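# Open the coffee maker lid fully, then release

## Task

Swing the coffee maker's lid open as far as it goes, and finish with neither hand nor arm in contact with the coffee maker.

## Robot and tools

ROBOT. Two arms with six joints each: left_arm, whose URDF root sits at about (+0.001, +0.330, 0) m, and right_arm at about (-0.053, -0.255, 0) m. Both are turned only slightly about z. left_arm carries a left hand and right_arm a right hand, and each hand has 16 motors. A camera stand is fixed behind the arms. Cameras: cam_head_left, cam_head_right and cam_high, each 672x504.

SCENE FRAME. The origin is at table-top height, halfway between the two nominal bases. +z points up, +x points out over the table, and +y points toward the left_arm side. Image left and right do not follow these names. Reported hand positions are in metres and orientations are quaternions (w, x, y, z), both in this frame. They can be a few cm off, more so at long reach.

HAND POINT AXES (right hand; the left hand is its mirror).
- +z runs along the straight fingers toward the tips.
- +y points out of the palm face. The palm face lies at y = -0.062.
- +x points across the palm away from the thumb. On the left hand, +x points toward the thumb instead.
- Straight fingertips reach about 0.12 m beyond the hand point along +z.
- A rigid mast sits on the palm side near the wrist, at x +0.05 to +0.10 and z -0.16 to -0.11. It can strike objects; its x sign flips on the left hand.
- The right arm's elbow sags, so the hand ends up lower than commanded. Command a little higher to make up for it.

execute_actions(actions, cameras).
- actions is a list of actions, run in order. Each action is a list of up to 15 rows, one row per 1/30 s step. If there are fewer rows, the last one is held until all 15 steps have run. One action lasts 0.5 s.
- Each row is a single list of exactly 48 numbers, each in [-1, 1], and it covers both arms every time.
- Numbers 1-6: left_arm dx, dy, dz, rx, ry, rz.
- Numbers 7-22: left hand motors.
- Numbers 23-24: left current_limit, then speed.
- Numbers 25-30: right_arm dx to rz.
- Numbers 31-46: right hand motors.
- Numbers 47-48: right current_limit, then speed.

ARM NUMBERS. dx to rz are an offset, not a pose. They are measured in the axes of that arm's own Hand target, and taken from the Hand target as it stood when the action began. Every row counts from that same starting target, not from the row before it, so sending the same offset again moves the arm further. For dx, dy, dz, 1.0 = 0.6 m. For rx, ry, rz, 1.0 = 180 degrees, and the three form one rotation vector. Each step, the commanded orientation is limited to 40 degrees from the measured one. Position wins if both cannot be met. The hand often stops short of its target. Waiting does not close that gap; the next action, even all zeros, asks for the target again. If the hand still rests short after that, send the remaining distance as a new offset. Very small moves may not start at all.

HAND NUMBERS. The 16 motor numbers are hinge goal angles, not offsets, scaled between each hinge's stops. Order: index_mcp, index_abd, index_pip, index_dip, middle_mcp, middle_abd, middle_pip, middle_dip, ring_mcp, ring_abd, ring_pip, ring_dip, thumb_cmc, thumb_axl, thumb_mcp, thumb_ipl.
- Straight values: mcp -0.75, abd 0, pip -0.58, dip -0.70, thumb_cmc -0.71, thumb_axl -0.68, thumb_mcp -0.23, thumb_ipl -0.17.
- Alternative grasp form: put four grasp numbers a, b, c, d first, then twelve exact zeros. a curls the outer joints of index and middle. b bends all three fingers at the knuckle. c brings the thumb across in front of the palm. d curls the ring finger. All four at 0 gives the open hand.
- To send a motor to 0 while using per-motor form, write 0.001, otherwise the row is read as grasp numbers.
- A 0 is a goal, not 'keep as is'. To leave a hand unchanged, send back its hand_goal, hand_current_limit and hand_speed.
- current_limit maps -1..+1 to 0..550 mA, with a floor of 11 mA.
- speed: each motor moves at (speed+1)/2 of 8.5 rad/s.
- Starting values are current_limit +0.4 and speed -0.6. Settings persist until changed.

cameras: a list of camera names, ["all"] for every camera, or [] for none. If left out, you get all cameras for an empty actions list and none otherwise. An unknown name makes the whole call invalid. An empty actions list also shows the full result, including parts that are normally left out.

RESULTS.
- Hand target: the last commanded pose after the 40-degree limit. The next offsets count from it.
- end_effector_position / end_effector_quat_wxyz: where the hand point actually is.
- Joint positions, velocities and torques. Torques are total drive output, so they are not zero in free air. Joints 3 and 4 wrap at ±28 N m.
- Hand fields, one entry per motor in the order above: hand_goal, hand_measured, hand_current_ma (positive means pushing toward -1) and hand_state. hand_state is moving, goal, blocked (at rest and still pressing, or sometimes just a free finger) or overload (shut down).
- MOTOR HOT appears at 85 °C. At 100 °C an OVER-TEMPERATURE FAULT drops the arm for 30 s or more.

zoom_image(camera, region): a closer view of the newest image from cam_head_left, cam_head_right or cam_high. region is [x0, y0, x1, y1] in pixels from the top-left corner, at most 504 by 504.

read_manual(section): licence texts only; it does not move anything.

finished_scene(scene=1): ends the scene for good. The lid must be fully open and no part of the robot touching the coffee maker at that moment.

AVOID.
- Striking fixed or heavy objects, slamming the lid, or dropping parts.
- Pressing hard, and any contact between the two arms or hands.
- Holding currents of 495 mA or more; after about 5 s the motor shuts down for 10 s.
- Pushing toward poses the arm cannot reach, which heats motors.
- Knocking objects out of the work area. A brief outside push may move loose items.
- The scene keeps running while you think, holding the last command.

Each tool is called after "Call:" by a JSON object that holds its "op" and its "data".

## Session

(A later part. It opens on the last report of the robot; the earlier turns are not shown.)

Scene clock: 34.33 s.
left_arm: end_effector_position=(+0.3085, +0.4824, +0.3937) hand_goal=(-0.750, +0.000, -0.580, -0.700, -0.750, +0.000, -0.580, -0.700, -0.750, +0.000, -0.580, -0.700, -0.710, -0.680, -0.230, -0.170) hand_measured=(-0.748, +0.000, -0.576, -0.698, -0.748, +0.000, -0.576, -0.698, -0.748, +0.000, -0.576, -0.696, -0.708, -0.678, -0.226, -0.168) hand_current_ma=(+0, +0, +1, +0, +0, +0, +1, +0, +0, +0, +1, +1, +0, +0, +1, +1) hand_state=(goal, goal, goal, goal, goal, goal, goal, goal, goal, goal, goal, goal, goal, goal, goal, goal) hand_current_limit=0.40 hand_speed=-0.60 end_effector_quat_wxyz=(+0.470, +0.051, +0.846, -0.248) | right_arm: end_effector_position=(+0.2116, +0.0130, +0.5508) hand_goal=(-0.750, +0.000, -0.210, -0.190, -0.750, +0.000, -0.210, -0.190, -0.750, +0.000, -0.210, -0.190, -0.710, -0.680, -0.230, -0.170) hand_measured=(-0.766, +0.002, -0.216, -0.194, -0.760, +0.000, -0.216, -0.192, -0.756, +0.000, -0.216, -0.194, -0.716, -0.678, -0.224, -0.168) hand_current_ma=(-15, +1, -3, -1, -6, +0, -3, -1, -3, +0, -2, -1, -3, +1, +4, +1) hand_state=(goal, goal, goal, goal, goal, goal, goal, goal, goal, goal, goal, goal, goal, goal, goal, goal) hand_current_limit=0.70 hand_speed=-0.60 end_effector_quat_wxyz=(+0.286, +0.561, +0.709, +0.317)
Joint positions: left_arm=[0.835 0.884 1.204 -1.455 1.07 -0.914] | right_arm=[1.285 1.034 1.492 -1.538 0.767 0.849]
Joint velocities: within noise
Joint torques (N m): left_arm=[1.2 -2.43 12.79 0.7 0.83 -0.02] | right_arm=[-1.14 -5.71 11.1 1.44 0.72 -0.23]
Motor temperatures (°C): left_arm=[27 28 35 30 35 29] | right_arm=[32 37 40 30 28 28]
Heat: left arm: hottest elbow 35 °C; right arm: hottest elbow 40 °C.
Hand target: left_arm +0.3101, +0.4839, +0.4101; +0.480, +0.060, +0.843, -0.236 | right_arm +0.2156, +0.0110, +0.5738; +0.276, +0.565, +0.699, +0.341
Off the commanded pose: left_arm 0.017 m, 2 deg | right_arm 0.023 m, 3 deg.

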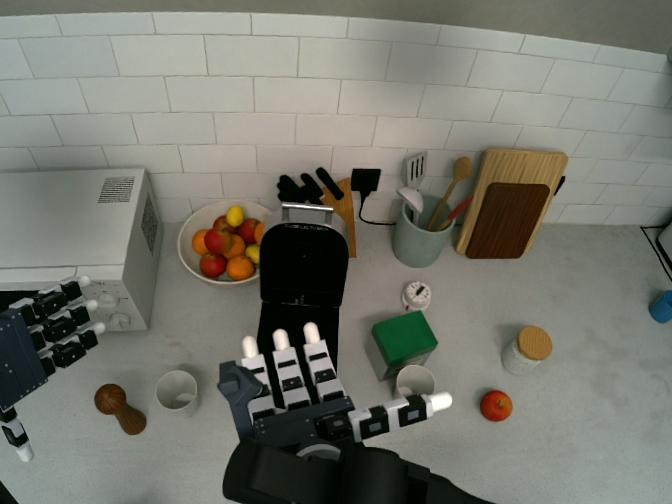

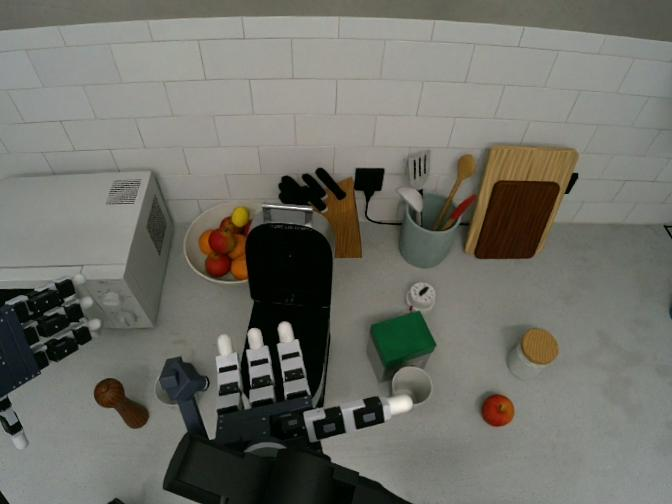

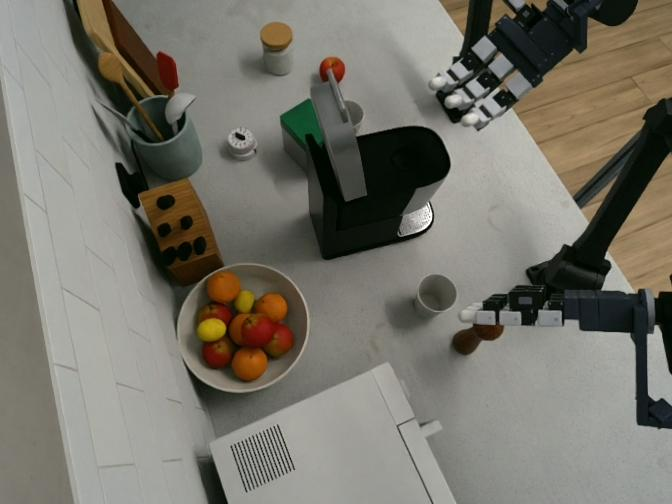

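Call:
{"op": "execute_actions", "data": {"actions": [[[0,0,0,0,0,0, 0,0,0,0,0,0,0,0,0,0,0,0,0,0,0,0, 0.4,-0.6, -0.008,0.0091,0.0105,0,0,0, -0.75,0,-0.21,-0.19,-0.75,0,-0.21,-0.19,-0.75,0,-0.21,-0.19,-0.71,-0.68,-0.23,-0.17, 0.7,-0.6],[0,0,0,0,0,0, 0,0,0,0,0,0,0,0,0,0,0,0,0,0,0,0, 0.4,-0.6, -0.016,0.0182,0.021,0,0,0, -0.75,0,-0.21,-0.19,-0.75,0,-0.21,-0.19,-0.75,0,-0.21,-0.19,-0.71,-0.68,-0.23,-0.17, 0.7,-0.6],[0,0,0,0,0,0, 0,0,0,0,0,0,0,0,0,0,0,0,0,0,0,0, 0.4,-0.6, -0.024,0.0273,0.0315,0,0,0, -0.75,0,-0.21,-0.19,-0.75,0,-0.21,-0.19,-0.75,0,-0.21,-0.19,-0.71,-0.68,-0.23,-0.17, 0.7,-0.6],[0,0,0,0,0,0, 0,0,0,0,0,0,0,0,0,0,0,0,0,0,0,0, 0.4,-0.6, -0.032,0.0364,0.042,0,0,0, -0.75,0,-0.21,-0.19,-0.75,0,-0.21,-0.19,-0.75,0,-0.21,-0.19,-0.71,-0.68,-0.23,-0.17, 0.7,-0.6],[0,0,0,0,0,0, 0,0,0,0,0,0,0,0,0,0,0,0,0,0,0,0, 0.4,-0.6, -0.04,0.0455,0.0525,0,0,0, -0.75,0,-0.21,-0.19,-0.75,0,-0.21,-0.19,-0.75,0,-0.21,-0.19,-0.71,-0.68,-0.23,-0.17, 0.7,-0.6],[0,0,0,0,0,0, 0,0,0,0,0,0,0,0,0,0,0,0,0,0,0,0, 0.4,-0.6, -0.0478,0.0546,0.0632,0,0,0, -0.75,0,-0.21,-0.19,-0.75,0,-0.21,-0.19,-0.75,0,-0.21,-0.19,-0.71,-0.68,-0.23,-0.17, 0.7,-0.6]],[[0,0,0,0,0,0, 0,0,0,0,0,0,0,0,0,0,0,0,0,0,0,0, 0.4,-0.6, -0.008,0.0091,0.0105,0,0,0, -0.75,0,-0.21,-0.19,-0.75,0,-0.21,-0.19,-0.75,0,-0.21,-0.19,-0.71,-0.68,-0.23,-0.17, 0.7,-0.6],[0,0,0,0,0,0, 0,0,0,0,0,0,0,0,0,0,0,0,0,0,0,0, 0.4,-0.6, -0.016,0.0182,0.021,0,0,0, -0.75,0,-0.21,-0.19,-0.75,0,-0.21,-0.19,-0.75,0,-0.21,-0.19,-0.71,-0.68,-0.23,-0.17, 0.7,-0.6],[0,0,0,0,0,0, 0,0,0,0,0,0,0,0,0,0,0,0,0,0,0,0, 0.4,-0.6, -0.024,0.0273,0.0315,0,0,0, -0.75,0,-0.21,-0.19,-0.75,0,-0.21,-0.19,-0.75,0,-0.21,-0.19,-0.71,-0.68,-0.23,-0.17, 0.7,-0.6],[0,0,0,0,0,0, 0,0,0,0,0,0,0,0,0,0,0,0,0,0,0,0, 0.4,-0.6, -0.032,0.0364,0.042,0,0,0, -0.75,0,-0.21,-0.19,-0.75,0,-0.21,-0.19,-0.75,0,-0.21,-0.19,-0.71,-0.68,-0.23,-0.17, 0.7,-0.6],[0,0,0,0,0,0, 0,0,0,0,0,0,0,0,0,0,0,0,0,0,0,0, 0.4,-0.6, -0.04,0.0455,0.0525,0,0,0, -0.75,0,-0.21,-0.19,-0.75,0,-0.21,-0.19,-0.75,0,-0.21,-0.19,-0.71,-0.68,-0.23,-0.17, 0.7,-0.6],[0,0,0,0,0,0, 0,0,0,0,0,0,0,0,0,0,0,0,0,0,0,0, 0.4,-0.6, -0.0478,0.0546,0.0632,0,0,0, -0.75,0,-0.21,-0.19,-0.75,0,-0.21,-0.19,-0.75,0,-0.21,-0.19,-0.71,-0.68,-0.23,-0.17, 0.7,-0.6]]], "cameras": ["all"]}}

Call:
{"op": "zoom_image", "data": {"camera": "cam_high", "region": [290, 50, 470, 270]}}

Call:
{"op": "zoom_image", "data": {"camera": "cam_head_right", "region": [190, 190, 370, 400]}}

Scene clock: 36.80 s.
left_arm: end_effector_position=(+0.3085, +0.4824, +0.3937) hand_goal=(-0.750, +0.000, -0.580, -0.700, -0.750, +0.000, -0.580, -0.700, -0.750, +0.000, -0.580, -0.700, -0.710, -0.680, -0.230, -0.170) hand_measured=(-0.748, +0.000, -0.576, -0.698, -0.748, +0.000, -0.576, -0.698, -0.748, +0.000, -0.576, -0.696, -0.708, -0.678, -0.226, -0.168) hand_current_ma=(+0, +0, +1, +0, +0, +0, +1, +0, +0, +0, +1, +1, +0, +0, +1, +1) hand_state=(goal, goal, goal, goal, goal, goal, goal, goal, goal, goal, goal, goal, goal, goal, goal, goal) hand_current_limit=0.40 hand_speed=-0.60 end_effector_quat_wxyz=(+0.470, +0.051, +0.846, -0.248) | right_arm: end_effector_position=(+0.3209, -0.0255, +0.5587) hand_goal=(-0.750, +0.000, -0.210, -0.190, -0.750, +0.000, -0.210, -0.190, -0.750, +0.000, -0.210, -0.190, -0.710, -0.680, -0.230, -0.170) hand_measured=(-0.766, +0.002, -0.216, -0.194, -0.760, +0.000, -0.216, -0.192, -0.756, +0.000, -0.216, -0.194, -0.716, -0.678, -0.224, -0.168) hand_current_ma=(-15, +0, -3, -1, -6, +0, -3, -1, -4, +0, -2, -1, -3, +1, +3, +1) hand_state=(goal, goal, goal, goal, goal, goal, goal, goal, goal, goal, goal, goal, goal, goal, goal, goal) hand_current_limit=0.70 hand_speed=-0.60 end_effector_quat_wxyz=(+0.274, +0.567, +0.707, +0.322)
Joint positions: left_arm=[0.835 0.884 1.204 -1.455 1.07 -0.914] | right_arm=[0.859 1.039 1.492 -1.27 0.495 0.439]
Joint torques (N m): left_arm=[1.26 -2.37 12.82 0.77 0.82 -0.03] | right_arm=[-1.2 -5.6 11.06 2.03 0.32 -0.26]
Heat: left arm: hottest elbow 35 °C; right arm: hottest elbow 40 °C.
Hand target: left_arm +0.3101, +0.4839, +0.4101; +0.480, +0.060, +0.843, -0.236 | right_arm +0.3254, -0.0241, +0.5789; +0.276, +0.565, +0.699, +0.341
Off the commanded pose: left_arm 0.017 m, 2 deg | right_arm 0.021 m, 2 deg.

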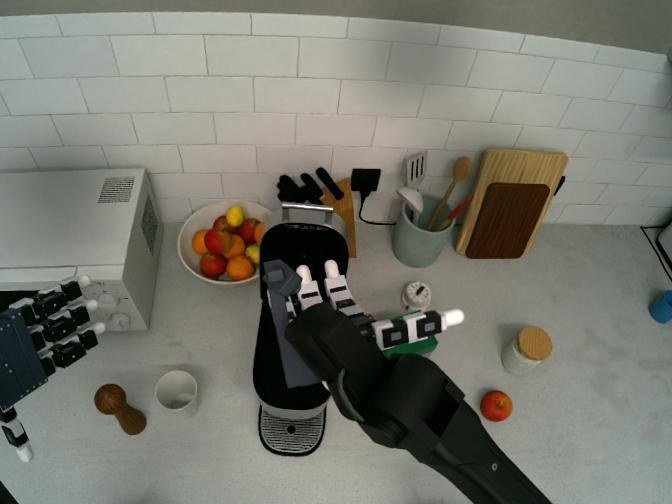

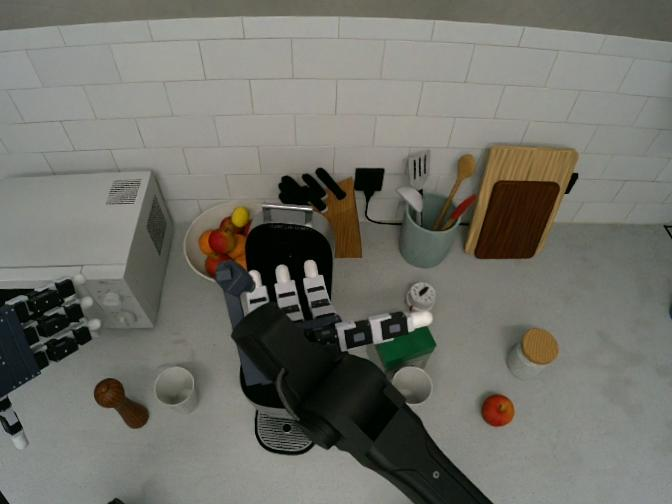

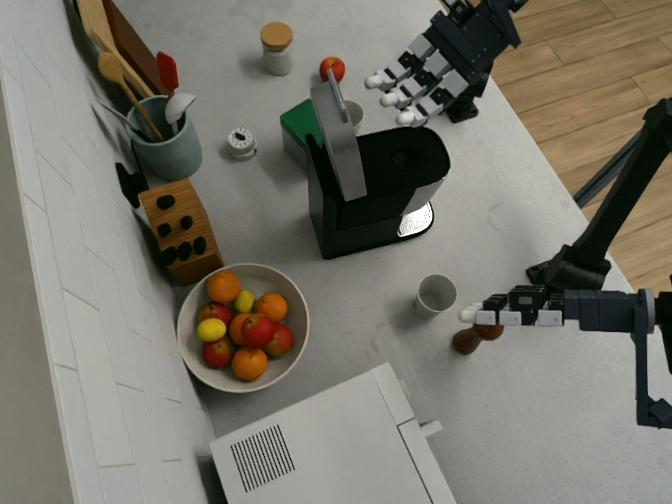

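Scaled by 2.291 from the camera's 672x504 image, which has a finer 960x720 frame.

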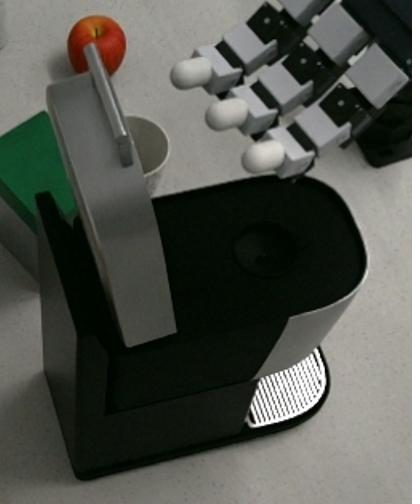

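Scaled by 2.400 from the camera's 672x504 image, which has a finer 960x720 frame.

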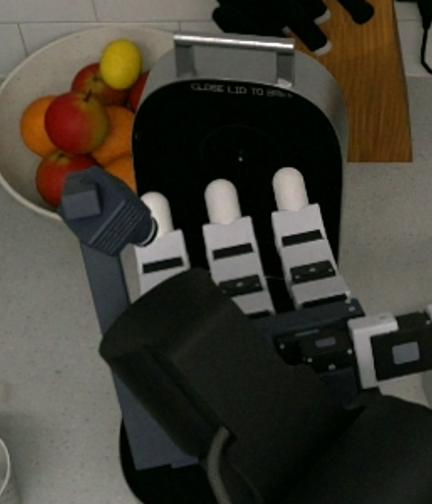

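Call:
{"op": "execute_actions", "data": {"actions": [[[0,0,0,0,0,0, 0,0,0,0,0,0,0,0,0,0,0,0,0,0,0,0, 0.4,-0.6, -0.0023,0.0067,0.0086,0,0,0, -0.75,0,-0.21,-0.19,-0.75,0,-0.21,-0.19,-0.75,0,-0.21,-0.19,-0.71,-0.68,-0.23,-0.17, 0.7,-0.6],[0,0,0,0,0,0, 0,0,0,0,0,0,0,0,0,0,0,0,0,0,0,0, 0.4,-0.6, -0.0047,0.0133,0.0171,0,0,0, -0.75,0,-0.21,-0.19,-0.75,0,-0.21,-0.19,-0.75,0,-0.21,-0.19,-0.71,-0.68,-0.23,-0.17, 0.7,-0.6],[0,0,0,0,0,0, 0,0,0,0,0,0,0,0,0,0,0,0,0,0,0,0, 0.4,-0.6, -0.007,0.02,0.0257,0,0,0, -0.75,0,-0.21,-0.19,-0.75,0,-0.21,-0.19,-0.75,0,-0.21,-0.19,-0.71,-0.68,-0.23,-0.17, 0.7,-0.6]],[[0,0,0,0,0,0, 0,0,0,0,0,0,0,0,0,0,0,0,0,0,0,0, 0.4,-0.6, -0.0018,0.005,0.0064,0,0,0, -0.75,0,-0.21,-0.19,-0.75,0,-0.21,-0.19,-0.75,0,-0.21,-0.19,-0.71,-0.68,-0.23,-0.17, 0.7,-0.6],[0,0,0,0,0,0, 0,0,0,0,0,0,0,0,0,0,0,0,0,0,0,0, 0.4,-0.6, -0.0035,0.01,0.0128,0,0,0, -0.75,0,-0.21,-0.19,-0.75,0,-0.21,-0.19,-0.75,0,-0.21,-0.19,-0.71,-0.68,-0.23,-0.17, 0.7,-0.6]]], "cameras": ["all"]}}

Call:
{"op": "zoom_image", "data": {"camera": "cam_high", "region": [290, 50, 470, 270]}}

Scene clock: 38.23 s.
left_arm: end_effector_position=(+0.3085, +0.4824, +0.3937) hand_goal=(-0.750, +0.000, -0.580, -0.700, -0.750, +0.000, -0.580, -0.700, -0.750, +0.000, -0.580, -0.700, -0.710, -0.680, -0.230, -0.170) hand_measured=(-0.748, +0.000, -0.576, -0.698, -0.748, +0.000, -0.576, -0.698, -0.748, +0.000, -0.576, -0.696, -0.708, -0.678, -0.226, -0.168) hand_current_ma=(+0, +0, +1, +0, +0, +0, +1, +0, +0, +0, +1, +1, +0, +0, +1, +1) hand_state=(goal, goal, goal, goal, goal, goal, goal, goal, goal, goal, goal, goal, goal, goal, goal, goal) hand_current_limit=0.40 hand_speed=-0.60 end_effector_quat_wxyz=(+0.470, +0.051, +0.846, -0.248) | right_arm: end_effector_position=(+0.3502, -0.0246, +0.5518) hand_goal=(-0.750, +0.000, -0.210, -0.190, -0.750, +0.000, -0.210, -0.190, -0.750, +0.000, -0.210, -0.190, -0.710, -0.680, -0.230, -0.170) hand_measured=(-0.766, +0.002, -0.216, -0.194, -0.760, +0.000, -0.216, -0.192, -0.756, +0.000, -0.216, -0.194, -0.716, -0.678, -0.224, -0.168) hand_current_ma=(-15, +0, -3, -1, -6, +0, -3, -1, -4, +0, -2, -1, -3, +1, +3, +1) hand_state=(goal, goal, goal, goal, goal, goal, goal, goal, goal, goal, goal, goal, goal, goal, goal, goal) hand_current_limit=0.70 hand_speed=-0.60 end_effector_quat_wxyz=(+0.271, +0.567, +0.710, +0.318)
Joint positions: left_arm=[0.835 0.884 1.204 -1.455 1.07 -0.914] | right_arm=[0.786 1.081 1.503 -1.225 0.439 0.381]
Joint torques (N m): left_arm=[1.08 -2.32 12.82 0.7 0.83 -0.03] | right_arm=[-1.38 -6.36 12.05 2.13 0.27 -0.25]
Heat: left arm: hottest elbow 35 °C; right arm: hottest elbow 40 °C.
Hand target: left_arm +0.3101, +0.4839, +0.4101; +0.480, +0.060, +0.843, -0.236 | right_arm +0.3554, -0.0242, +0.5788; +0.276, +0.565, +0.699, +0.341
Off the commanded pose: left_arm 0.017 m, 2 deg | right_arm 0.027 m, 3 deg.

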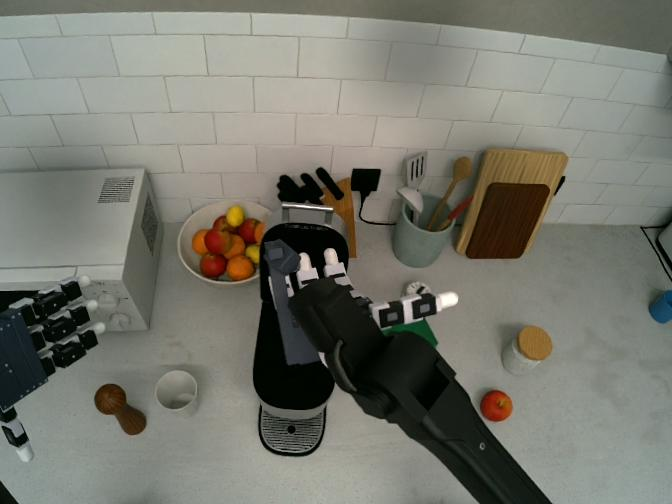

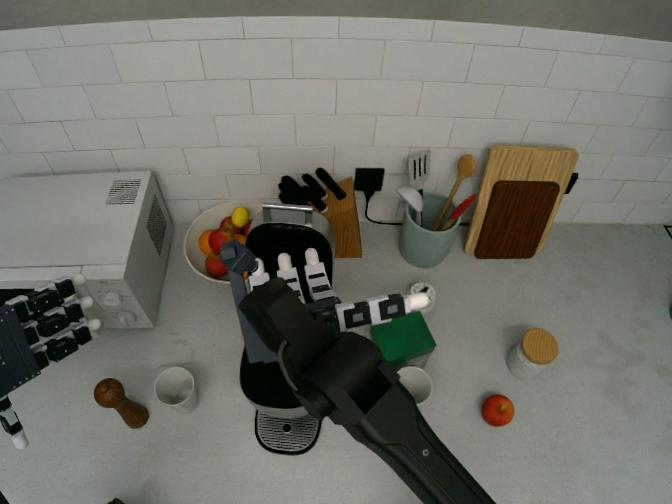

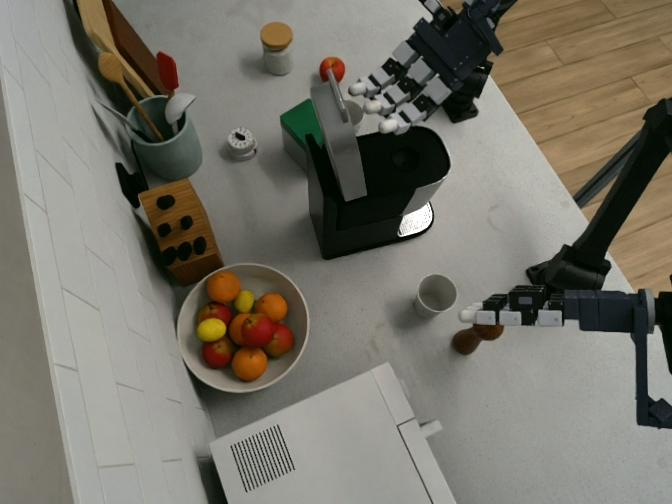

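Scaled by 2.291 from the camera's 672x504 image, which has a finer 960x720 frame.

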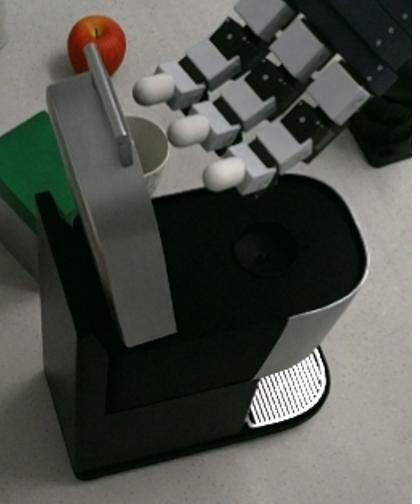

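Call:
{"op": "execute_actions", "data": {"actions": [[[0,0,0,0,0,0, 0,0,0,0,0,0,0,0,0,0,0,0,0,0,0,0, 0.4,-0.6, -0.0023,0.0067,0.0086,0,0,0, -0.75,0,-0.21,-0.19,-0.75,0,-0.21,-0.19,-0.75,0,-0.21,-0.19,-0.71,-0.68,-0.23,-0.17, 0.7,-0.6],[0,0,0,0,0,0, 0,0,0,0,0,0,0,0,0,0,0,0,0,0,0,0, 0.4,-0.6, -0.0047,0.0133,0.0171,0,0,0, -0.75,0,-0.21,-0.19,-0.75,0,-0.21,-0.19,-0.75,0,-0.21,-0.19,-0.71,-0.68,-0.23,-0.17, 0.7,-0.6],[0,0,0,0,0,0, 0,0,0,0,0,0,0,0,0,0,0,0,0,0,0,0, 0.4,-0.6, -0.007,0.02,0.0257,0,0,0, -0.75,0,-0.21,-0.19,-0.75,0,-0.21,-0.19,-0.75,0,-0.21,-0.19,-0.71,-0.68,-0.23,-0.17, 0.7,-0.6]]], "cameras": ["cam_high"]}}

Call:
{"op": "zoom_image", "data": {"camera": "cam_high", "region": [290, 50, 470, 270]}}

Scene clock: 39.23 s.
left_arm: end_effector_position=(+0.3085, +0.4824, +0.3937) hand_goal=(-0.750, +0.000, -0.580, -0.700, -0.750, +0.000, -0.580, -0.700, -0.750, +0.000, -0.580, -0.700, -0.710, -0.680, -0.230, -0.170) hand_measured=(-0.748, +0.000, -0.576, -0.698, -0.748, +0.000, -0.576, -0.698, -0.748, +0.000, -0.576, -0.696, -0.708, -0.678, -0.226, -0.168) hand_current_ma=(+0, +0, +1, +0, +0, +0, +1, +0, +0, +0, +1, +1, +0, +0, +1, +1) hand_state=(goal, goal, goal, goal, goal, goal, goal, goal, goal, goal, goal, goal, goal, goal, goal, goal) hand_current_limit=0.40 hand_speed=-0.60 end_effector_quat_wxyz=(+0.470, +0.051, +0.846, -0.248) | right_arm: end_effector_position=(+0.3716, -0.0239, +0.5486) hand_goal=(-0.750, +0.000, -0.210, -0.190, -0.750, +0.000, -0.210, -0.190, -0.750, +0.000, -0.210, -0.190, -0.710, -0.680, -0.230, -0.170) hand_measured=(-0.766, +0.002, -0.216, -0.194, -0.760, +0.000, -0.216, -0.192, -0.756, +0.000, -0.216, -0.194, -0.716, -0.678, -0.224, -0.168) hand_current_ma=(-15, +0, -3, -1, -6, +0, -3, -1, -4, +0, -2, -1, -3, +1, +3, +1) hand_state=(goal, goal, goal, goal, goal, goal, goal, goal, goal, goal, goal, goal, goal, goal, goal, goal) hand_current_limit=0.70 hand_speed=-0.60 end_effector_quat_wxyz=(+0.270, +0.568, +0.711, +0.315)
Joint positions: left_arm=[0.835 0.884 1.204 -1.455 1.07 -0.914] | right_arm=[0.741 1.117 1.52 -1.199 0.407 0.348]
Joint torques (N m): left_arm=[1.26 -2.43 12.79 0.75 0.83 -0.03] | right_arm=[-0.91 -7.65 12.23 2.13 0.26 -0.24]
Heat: left arm: hottest elbow 35 °C; right arm: hottest elbow 40 °C.
Hand target: left_arm +0.3101, +0.4839, +0.4101; +0.480, +0.060, +0.843, -0.236 | right_arm +0.3754, -0.0240, +0.5785; +0.276, +0.565, +0.699, +0.341
Off the commanded pose: left_arm 0.017 m, 2 deg | right_arm 0.030 m, 3 deg.
Images, in order (width x height): cam_high 672x504.

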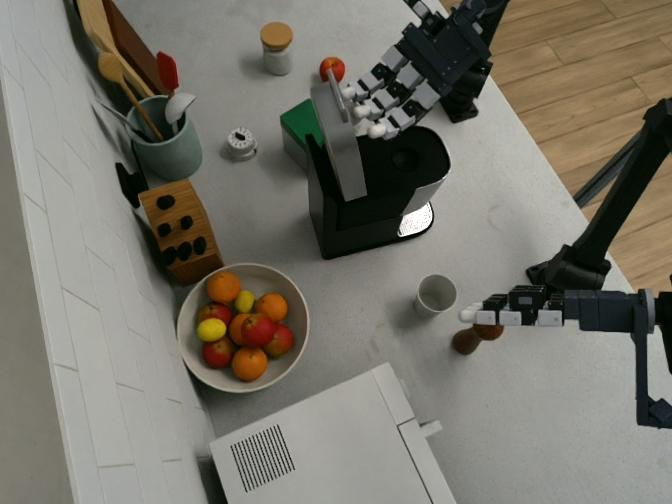

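Scaled by 2.291 from the camera's 672x504 image, which has a finer 960x720 frame.

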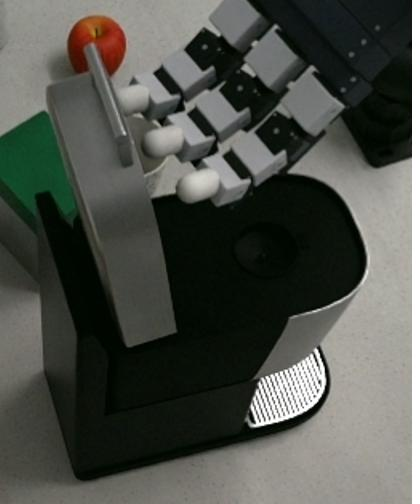

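Call:
{"op": "execute_actions", "data": {"actions": [[[0,0,0,0,0,0, 0,0,0,0,0,0,0,0,0,0,0,0,0,0,0,0, 0.4,-0.6, -0.0013,0.0038,0.0048,0,0,0, -0.75,0,-0.21,-0.19,-0.75,0,-0.21,-0.19,-0.75,0,-0.21,-0.19,-0.71,-0.68,-0.23,-0.17, 0.7,-0.6],[0,0,0,0,0,0, 0,0,0,0,0,0,0,0,0,0,0,0,0,0,0,0, 0.4,-0.6, -0.0026,0.0075,0.0096,0,0,0, -0.75,0,-0.21,-0.19,-0.75,0,-0.21,-0.19,-0.75,0,-0.21,-0.19,-0.71,-0.68,-0.23,-0.17, 0.7,-0.6],[0,0,0,0,0,0, 0,0,0,0,0,0,0,0,0,0,0,0,0,0,0,0, 0.4,-0.6, -0.0039,0.0113,0.0144,0,0,0, -0.75,0,-0.21,-0.19,-0.75,0,-0.21,-0.19,-0.75,0,-0.21,-0.19,-0.71,-0.68,-0.23,-0.17, 0.7,-0.6],[0,0,0,0,0,0, 0,0,0,0,0,0,0,0,0,0,0,0,0,0,0,0, 0.4,-0.6, -0.0053,0.015,0.0193,0,0,0, -0.75,0,-0.21,-0.19,-0.75,0,-0.21,-0.19,-0.75,0,-0.21,-0.19,-0.71,-0.68,-0.23,-0.17, 0.7,-0.6]]], "cameras": ["cam_high"]}}

Call:
{"op": "zoom_image", "data": {"camera": "cam_high", "region": [290, 50, 470, 270]}}

Scene clock: 40.20 s.
left_arm: end_effector_position=(+0.3085, +0.4824, +0.3937) hand_goal=(-0.750, +0.000, -0.580, -0.700, -0.750, +0.000, -0.580, -0.700, -0.750, +0.000, -0.580, -0.700, -0.710, -0.680, -0.230, -0.170) hand_measured=(-0.748, +0.000, -0.576, -0.698, -0.748, +0.000, -0.576, -0.698, -0.748, +0.000, -0.576, -0.696, -0.708, -0.678, -0.226, -0.168) hand_current_ma=(+0, +0, +1, +0, +0, +0, +1, +0, +0, +0, +1, +1, +0, +0, +1, +1) hand_state=(goal, goal, goal, goal, goal, goal, goal, goal, goal, goal, goal, goal, goal, goal, goal, goal) hand_current_limit=0.40 hand_speed=-0.60 end_effector_quat_wxyz=(+0.470, +0.051, +0.846, -0.248) | right_arm: end_effector_position=(+0.3854, -0.0243, +0.5499) hand_goal=(-0.750, +0.000, -0.210, -0.190, -0.750, +0.000, -0.210, -0.190, -0.750, +0.000, -0.210, -0.190, -0.710, -0.680, -0.230, -0.170) hand_measured=(-0.766, +0.002, -0.216, -0.194, -0.760, +0.000, -0.216, -0.192, -0.756, +0.000, -0.216, -0.194, -0.716, -0.678, -0.224, -0.168) hand_current_ma=(-15, +0, -3, -1, -6, +0, -3, -1, -4, +0, -2, -1, -3, +1, +3, +1) hand_state=(goal, goal, goal, goal, goal, goal, goal, goal, goal, goal, goal, goal, goal, goal, goal, goal) hand_current_limit=0.70 hand_speed=-0.60 end_effector_quat_wxyz=(+0.270, +0.568, +0.710, +0.316)
Joint positions: left_arm=[0.835 0.884 1.204 -1.455 1.07 -0.914] | right_arm=[0.711 1.14 1.538 -1.182 0.384 0.326]
Joint torques (N m): left_arm=[1.08 -2.32 12.83 0.73 0.84 -0.01] | right_arm=[-1.14 -7.82 12.26 2.17 0.22 -0.18]
Heat: left arm: hottest elbow 35 °C; right arm: hottest elbow 41 °C.
Hand target: left_arm +0.3101, +0.4839, +0.4101; +0.480, +0.060, +0.843, -0.236 | right_arm +0.3904, -0.0243, +0.5786; +0.276, +0.565, +0.699, +0.341
Off the commanded pose: left_arm 0.017 m, 2 deg | right_arm 0.029 m, 3 deg.
Images, in order (width x height): cam_high 672x504.

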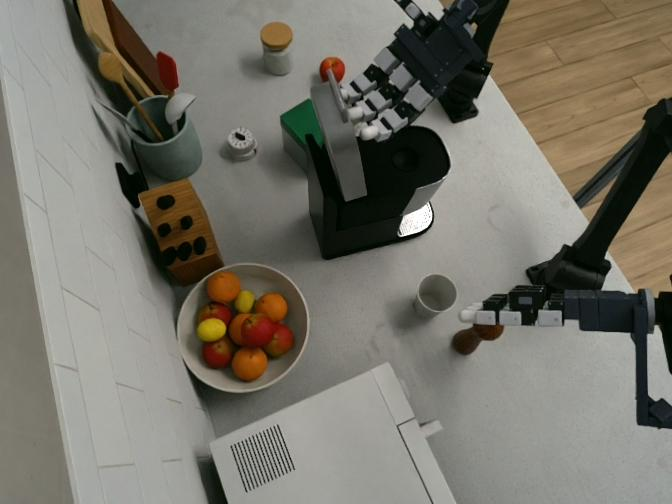

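Scaled by 2.291 from the camera's 672x504 image, which has a finer 960x720 frame.

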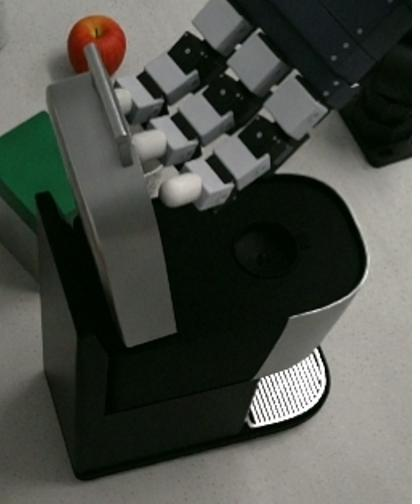

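Call:
{"op": "execute_actions", "data": {"actions": [[[0,0,0,0,0,0, 0,0,0,0,0,0,0,0,0,0,0,0,0,0,0,0, 0.4,-0.6, -0.0013,0.0038,0.0048,0,0,0, -0.75,0,-0.21,-0.19,-0.75,0,-0.21,-0.19,-0.75,0,-0.21,-0.19,-0.71,-0.68,-0.23,-0.17, 0.7,-0.6],[0,0,0,0,0,0, 0,0,0,0,0,0,0,0,0,0,0,0,0,0,0,0, 0.4,-0.6, -0.0026,0.0075,0.0096,0,0,0, -0.75,0,-0.21,-0.19,-0.75,0,-0.21,-0.19,-0.75,0,-0.21,-0.19,-0.71,-0.68,-0.23,-0.17, 0.7,-0.6],[0,0,0,0,0,0, 0,0,0,0,0,0,0,0,0,0,0,0,0,0,0,0, 0.4,-0.6, -0.0039,0.0113,0.0144,0,0,0, -0.75,0,-0.21,-0.19,-0.75,0,-0.21,-0.19,-0.75,0,-0.21,-0.19,-0.71,-0.68,-0.23,-0.17, 0.7,-0.6],[0,0,0,0,0,0, 0,0,0,0,0,0,0,0,0,0,0,0,0,0,0,0, 0.4,-0.6, -0.0053,0.015,0.0193,0,0,0, -0.75,0,-0.21,-0.19,-0.75,0,-0.21,-0.19,-0.75,0,-0.21,-0.19,-0.71,-0.68,-0.23,-0.17, 0.7,-0.6]]], "cameras": ["cam_high", "cam_head_right"]}}

Call:
{"op": "zoom_image", "data": {"camera": "cam_high", "region": [290, 50, 470, 270]}}

Call:
{"op": "zoom_image", "data": {"camera": "cam_head_right", "region": [190, 180, 370, 390]}}

Scene clock: 41.13 s.
left_arm: end_effector_position=(+0.3085, +0.4824, +0.3937) hand_goal=(-0.750, +0.000, -0.580, -0.700, -0.750, +0.000, -0.580, -0.700, -0.750, +0.000, -0.580, -0.700, -0.710, -0.680, -0.230, -0.170) hand_measured=(-0.748, +0.000, -0.576, -0.698, -0.748, +0.000, -0.576, -0.698, -0.748, +0.000, -0.576, -0.696, -0.708, -0.678, -0.226, -0.168) hand_current_ma=(+0, +0, +1, +0, +0, +0, +1, +0, +0, +0, +1, +1, +0, +0, +1, +1) hand_state=(goal, goal, goal, goal, goal, goal, goal, goal, goal, goal, goal, goal, goal, goal, goal, goal) hand_current_limit=0.40 hand_speed=-0.60 end_effector_quat_wxyz=(+0.470, +0.051, +0.846, -0.248) | right_arm: end_effector_position=(+0.4004, -0.0240, +0.5491) hand_goal=(-0.750, +0.000, -0.210, -0.190, -0.750, +0.000, -0.210, -0.190, -0.750, +0.000, -0.210, -0.190, -0.710, -0.680, -0.230, -0.170) hand_measured=(-0.766, +0.002, -0.216, -0.194, -0.760, +0.000, -0.216, -0.192, -0.756, +0.000, -0.216, -0.194, -0.716, -0.678, -0.224, -0.168) hand_current_ma=(-15, +0, -3, -1, -6, +0, -3, -1, -4, +0, -2, -1, -3, +1, +3, +1) hand_state=(goal, goal, goal, goal, goal, goal, goal, goal, goal, goal, goal, goal, goal, goal, goal, goal) hand_current_limit=0.70 hand_speed=-0.60 end_effector_quat_wxyz=(+0.269, +0.568, +0.711, +0.316)
Joint positions: left_arm=[0.835 0.884 1.204 -1.455 1.07 -0.914] | right_arm=[0.683 1.167 1.556 -1.167 0.363 0.306]
Joint torques (N m): left_arm=[1.08 -2.37 12.83 0.72 0.82 -0.05] | right_arm=[-1.14 -8.18 12.37 2.17 0.21 -0.25]
Heat: left arm: hottest elbow 35 °C; right arm: hottest elbow 41 °C.
Hand target: left_arm +0.3101, +0.4839, +0.4101; +0.480, +0.060, +0.843, -0.236 | right_arm +0.4055, -0.0242, +0.5785; +0.276, +0.565, +0.699, +0.341
Off the commanded pose: left_arm 0.017 m, 2 deg | right_arm 0.030 m, 3 deg.
Images, in order (width x height): cam_head_right 672x504, cam_high 672x504.

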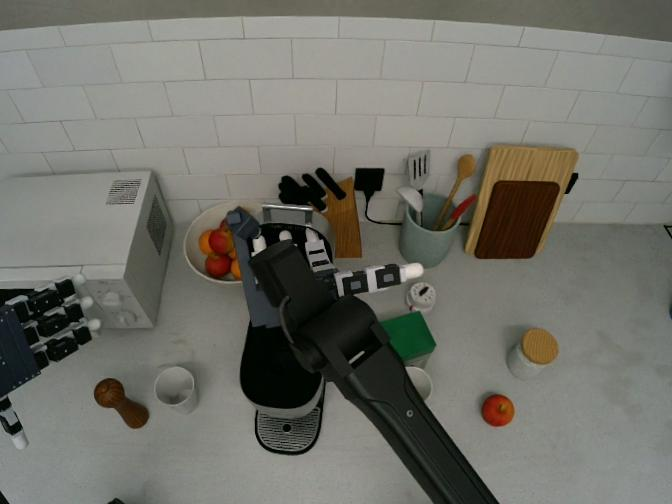

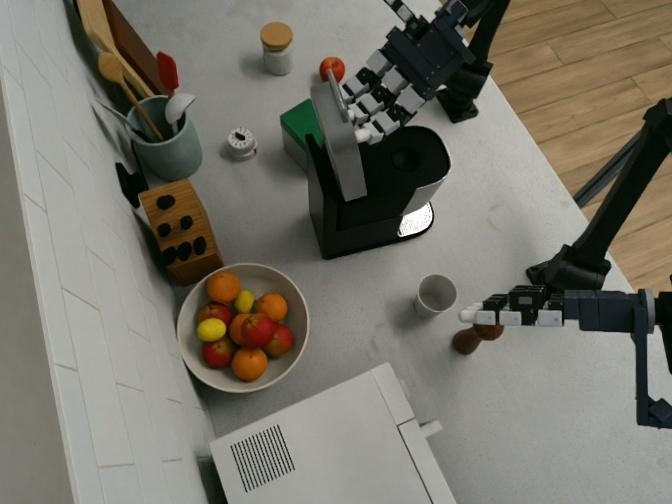

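Scaled by 2.291 from the camera's 672x504 image, which has a finer 960x720 frame.

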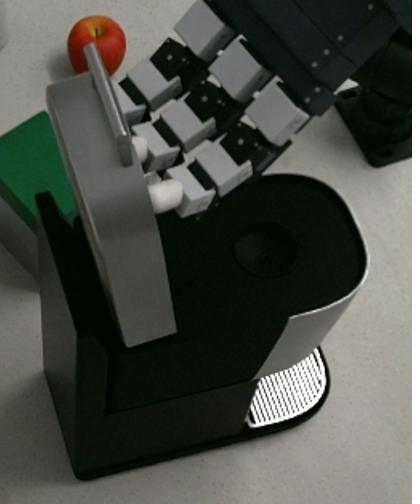

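Scaled by 2.400 from the camera's 672x504 image, which has a finer 960x720 frame.

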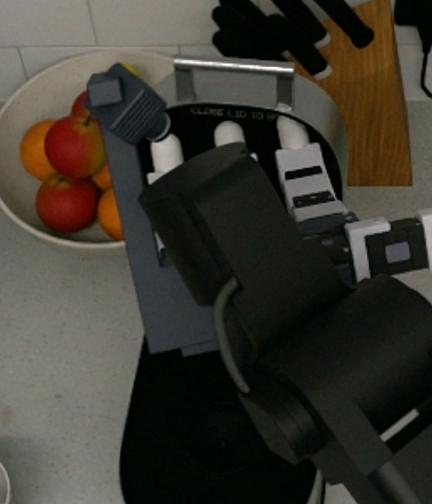

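Call:
{"op": "execute_actions", "data": {"actions": [[[0,0,0,0,0,0, 0,0,0,0,0,0,0,0,0,0,0,0,0,0,0,0, 0.4,-0.6, -0.0013,0.0038,0.0048,0,0,0, -0.75,0,-0.21,-0.19,-0.75,0,-0.21,-0.19,-0.75,0,-0.21,-0.19,-0.71,-0.68,-0.23,-0.17, 0.7,-0.6],[0,0,0,0,0,0, 0,0,0,0,0,0,0,0,0,0,0,0,0,0,0,0, 0.4,-0.6, -0.0026,0.0075,0.0096,0,0,0, -0.75,0,-0.21,-0.19,-0.75,0,-0.21,-0.19,-0.75,0,-0.21,-0.19,-0.71,-0.68,-0.23,-0.17, 0.7,-0.6],[0,0,0,0,0,0, 0,0,0,0,0,0,0,0,0,0,0,0,0,0,0,0, 0.4,-0.6, -0.0039,0.0113,0.0144,0,0,0, -0.75,0,-0.21,-0.19,-0.75,0,-0.21,-0.19,-0.75,0,-0.21,-0.19,-0.71,-0.68,-0.23,-0.17, 0.7,-0.6],[0,0,0,0,0,0, 0,0,0,0,0,0,0,0,0,0,0,0,0,0,0,0, 0.4,-0.6, -0.0053,0.015,0.0193,0,0,0, -0.75,0,-0.21,-0.19,-0.75,0,-0.21,-0.19,-0.75,0,-0.21,-0.19,-0.71,-0.68,-0.23,-0.17, 0.7,-0.6]]], "cameras": ["cam_high", "cam_head_left"]}}

Call:
{"op": "zoom_image", "data": {"camera": "cam_high", "region": [290, 50, 470, 270]}}

Call:
{"op": "zoom_image", "data": {"camera": "cam_head_left", "region": [210, 170, 390, 380]}}

Scene clock: 42.07 s.
left_arm: end_effector_position=(+0.3085, +0.4824, +0.3937) hand_goal=(-0.750, +0.000, -0.580, -0.700, -0.750, +0.000, -0.580, -0.700, -0.750, +0.000, -0.580, -0.700, -0.710, -0.680, -0.230, -0.170) hand_measured=(-0.748, +0.000, -0.576, -0.698, -0.748, +0.000, -0.576, -0.698, -0.748, +0.000, -0.576, -0.696, -0.708, -0.678, -0.226, -0.168) hand_current_ma=(+0, +0, +1, +0, +0, +0, +1, +0, +0, +0, +1, +1, +0, +0, +1, +1) hand_state=(goal, goal, goal, goal, goal, goal, goal, goal, goal, goal, goal, goal, goal, goal, goal, goal) hand_current_limit=0.40 hand_speed=-0.60 end_effector_quat_wxyz=(+0.470, +0.051, +0.846, -0.248) | right_arm: end_effector_position=(+0.4066, -0.0244, +0.5532) hand_goal=(-0.750, +0.000, -0.210, -0.190, -0.750, +0.000, -0.210, -0.190, -0.750, +0.000, -0.210, -0.190, -0.710, -0.680, -0.230, -0.170) hand_measured=(-0.782, +0.004, -0.216, -0.188, -0.760, +0.000, -0.216, -0.192, -0.756, +0.000, -0.216, -0.194, -0.716, -0.678, -0.224, -0.168) hand_current_ma=(-43, +1, -2, +1, -6, +0, -3, -1, -4, +0, -2, -1, -3, +1, +3, +1) hand_state=(blocked, goal, goal, goal, goal, goal, goal, goal, goal, goal, goal, goal, goal, goal, goal, goal) hand_current_limit=0.70 hand_speed=-0.60 end_effector_quat_wxyz=(+0.264, +0.568, +0.710, +0.321)
Joint positions: left_arm=[0.835 0.884 1.204 -1.455 1.07 -0.914] | right_arm=[0.667 1.178 1.573 -1.162 0.341 0.297]
Joint torques (N m): left_arm=[1.14 -2.32 12.82 0.7 0.82 -0.03] | right_arm=[-2.37 -7 12.46 2.55 0.3 -0.31]
Heat: left arm: hottest elbow 35 °C; right arm: hottest elbow 41 °C.
Hand target: left_arm +0.3101, +0.4839, +0.4101; +0.480, +0.060, +0.843, -0.236 | right_arm +0.4205, -0.0243, +0.5786; +0.276, +0.565, +0.699, +0.341
Off the commanded pose: left_arm 0.017 m, 2 deg | right_arm 0.029 m, 3 deg.
Images, in order (width x height): cam_head_left 672x504, cam_high 672x504.

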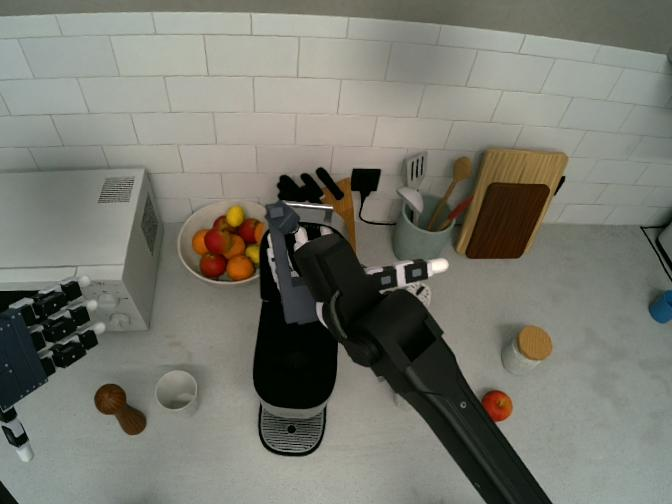

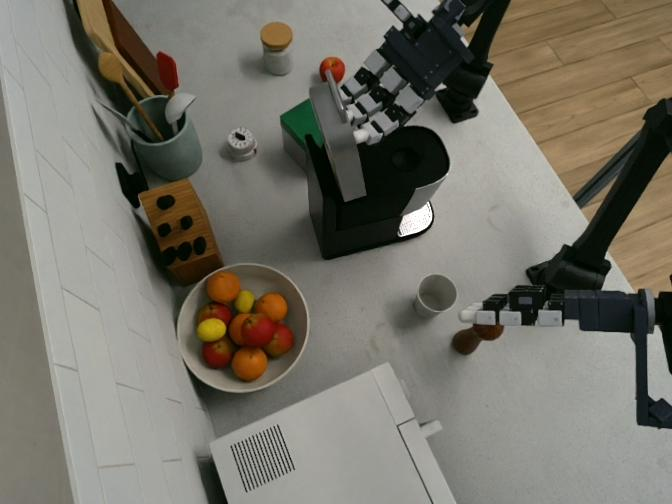

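Scaled by 2.291 from the camera's 672x504 image, which has a finer 960x720 frame.

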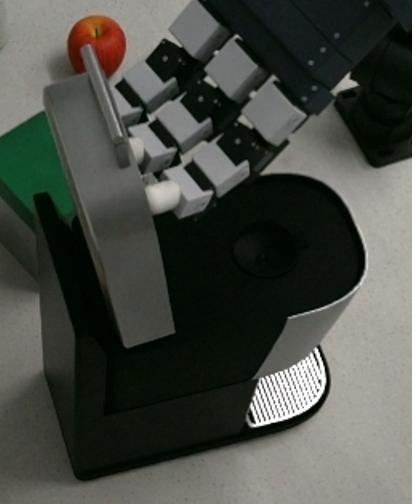

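Scaled by 2.400 from the camera's 672x504 image, which has a finer 960x720 frame.

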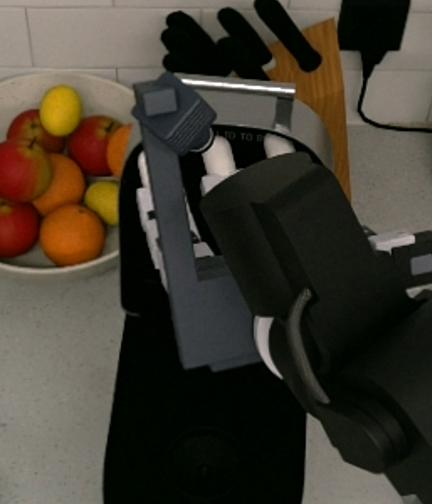

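Call:
{"op": "execute_actions", "data": {"actions": [[[0,0,0,0,0,0, 0,0,0,0,0,0,0,0,0,0,0,0,0,0,0,0, 0.4,-0.6, -0.0013,0.0038,0.0048,0,0,0, -0.75,0,-0.21,-0.19,-0.75,0,-0.21,-0.19,-0.75,0,-0.21,-0.19,-0.71,-0.68,-0.23,-0.17, 0.7,-0.6],[0,0,0,0,0,0, 0,0,0,0,0,0,0,0,0,0,0,0,0,0,0,0, 0.4,-0.6, -0.0026,0.0075,0.0096,0,0,0, -0.75,0,-0.21,-0.19,-0.75,0,-0.21,-0.19,-0.75,0,-0.21,-0.19,-0.71,-0.68,-0.23,-0.17, 0.7,-0.6],[0,0,0,0,0,0, 0,0,0,0,0,0,0,0,0,0,0,0,0,0,0,0, 0.4,-0.6, -0.0035,0.01,0.0128,0,0,0, -0.75,0,-0.21,-0.19,-0.75,0,-0.21,-0.19,-0.75,0,-0.21,-0.19,-0.71,-0.68,-0.23,-0.17, 0.7,-0.6]]], "cameras": ["cam_high", "cam_head_left"]}}

Call:
{"op": "zoom_image", "data": {"camera": "cam_high", "region": [290, 50, 470, 270]}}

Scene clock: 43.00 s.
left_arm: end_effector_position=(+0.3085, +0.4824, +0.3937) hand_goal=(-0.750, +0.000, -0.580, -0.700, -0.750, +0.000, -0.580, -0.700, -0.750, +0.000, -0.580, -0.700, -0.710, -0.680, -0.230, -0.170) hand_measured=(-0.748, +0.000, -0.576, -0.698, -0.748, +0.000, -0.576, -0.698, -0.748, +0.000, -0.576, -0.696, -0.708, -0.678, -0.226, -0.168) hand_current_ma=(+0, +0, +1, +0, +0, +0, +1, +0, +0, +0, +1, +1, +0, +0, +1, +1) hand_state=(goal, goal, goal, goal, goal, goal, goal, goal, goal, goal, goal, goal, goal, goal, goal, goal) hand_current_limit=0.40 hand_speed=-0.60 end_effector_quat_wxyz=(+0.470, +0.051, +0.846, -0.248) | right_arm: end_effector_position=(+0.4166, -0.0250, +0.5528) hand_goal=(-0.750, +0.000, -0.210, -0.190, -0.750, +0.000, -0.210, -0.190, -0.750, +0.000, -0.210, -0.190, -0.710, -0.680, -0.230, -0.170) hand_measured=(-0.784, +0.004, -0.212, -0.184, -0.760, +0.000, -0.216, -0.192, -0.756, +0.000, -0.216, -0.194, -0.716, -0.678, -0.224, -0.168) hand_current_ma=(-50, +1, +0, +2, -6, +0, -3, -1, -4, +0, -2, -1, -3, +1, +3, +1) hand_state=(blocked, goal, goal, goal, goal, goal, goal, goal, goal, goal, goal, goal, goal, goal, goal, goal) hand_current_limit=0.70 hand_speed=-0.60 end_effector_quat_wxyz=(+0.264, +0.569, +0.710, +0.320)
Joint positions: left_arm=[0.835 0.884 1.204 -1.455 1.07 -0.914] | right_arm=[0.649 1.197 1.589 -1.158 0.329 0.285]
Joint torques (N m): left_arm=[1.26 -2.37 12.83 0.72 0.82 -0.02] | right_arm=[-1.9 -7.53 12.42 2.7 0.24 -0.34]
Heat: left arm: hottest elbow 36 °C; right arm: hottest elbow 41 °C.
Hand target: left_arm +0.3101, +0.4839, +0.4101; +0.480, +0.060, +0.843, -0.236 | right_arm +0.4304, -0.0242, +0.5786; +0.276, +0.565, +0.699, +0.341
Off the commanded pose: left_arm 0.017 m, 2 deg | right_arm 0.029 m, 3 deg.
Images, in order (width x height): cam_head_left 672x504, cam_high 672x504.

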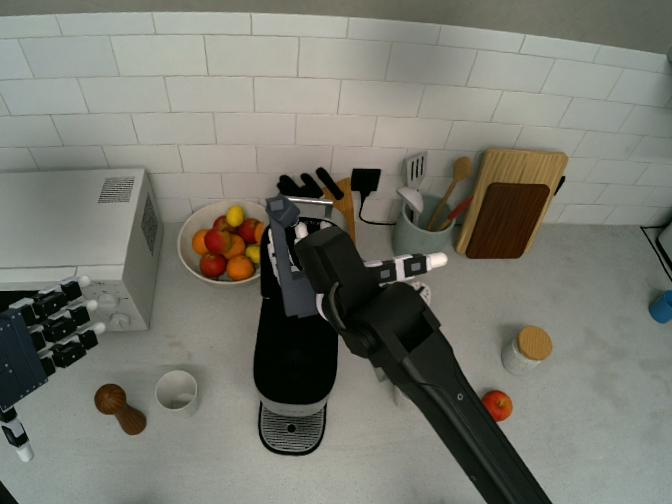

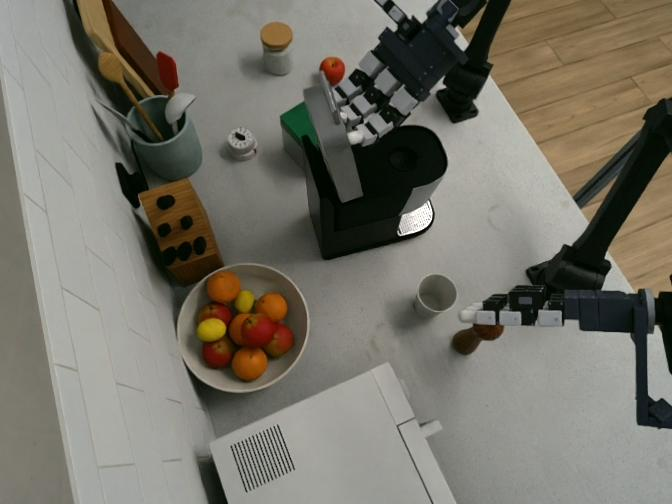

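Scaled by 2.291 from the camera's 672x504 image, which has a finer 960x720 frame.

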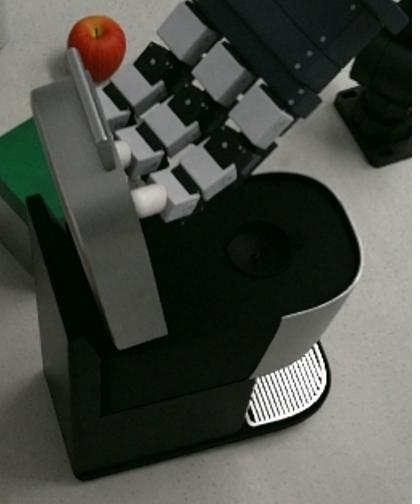

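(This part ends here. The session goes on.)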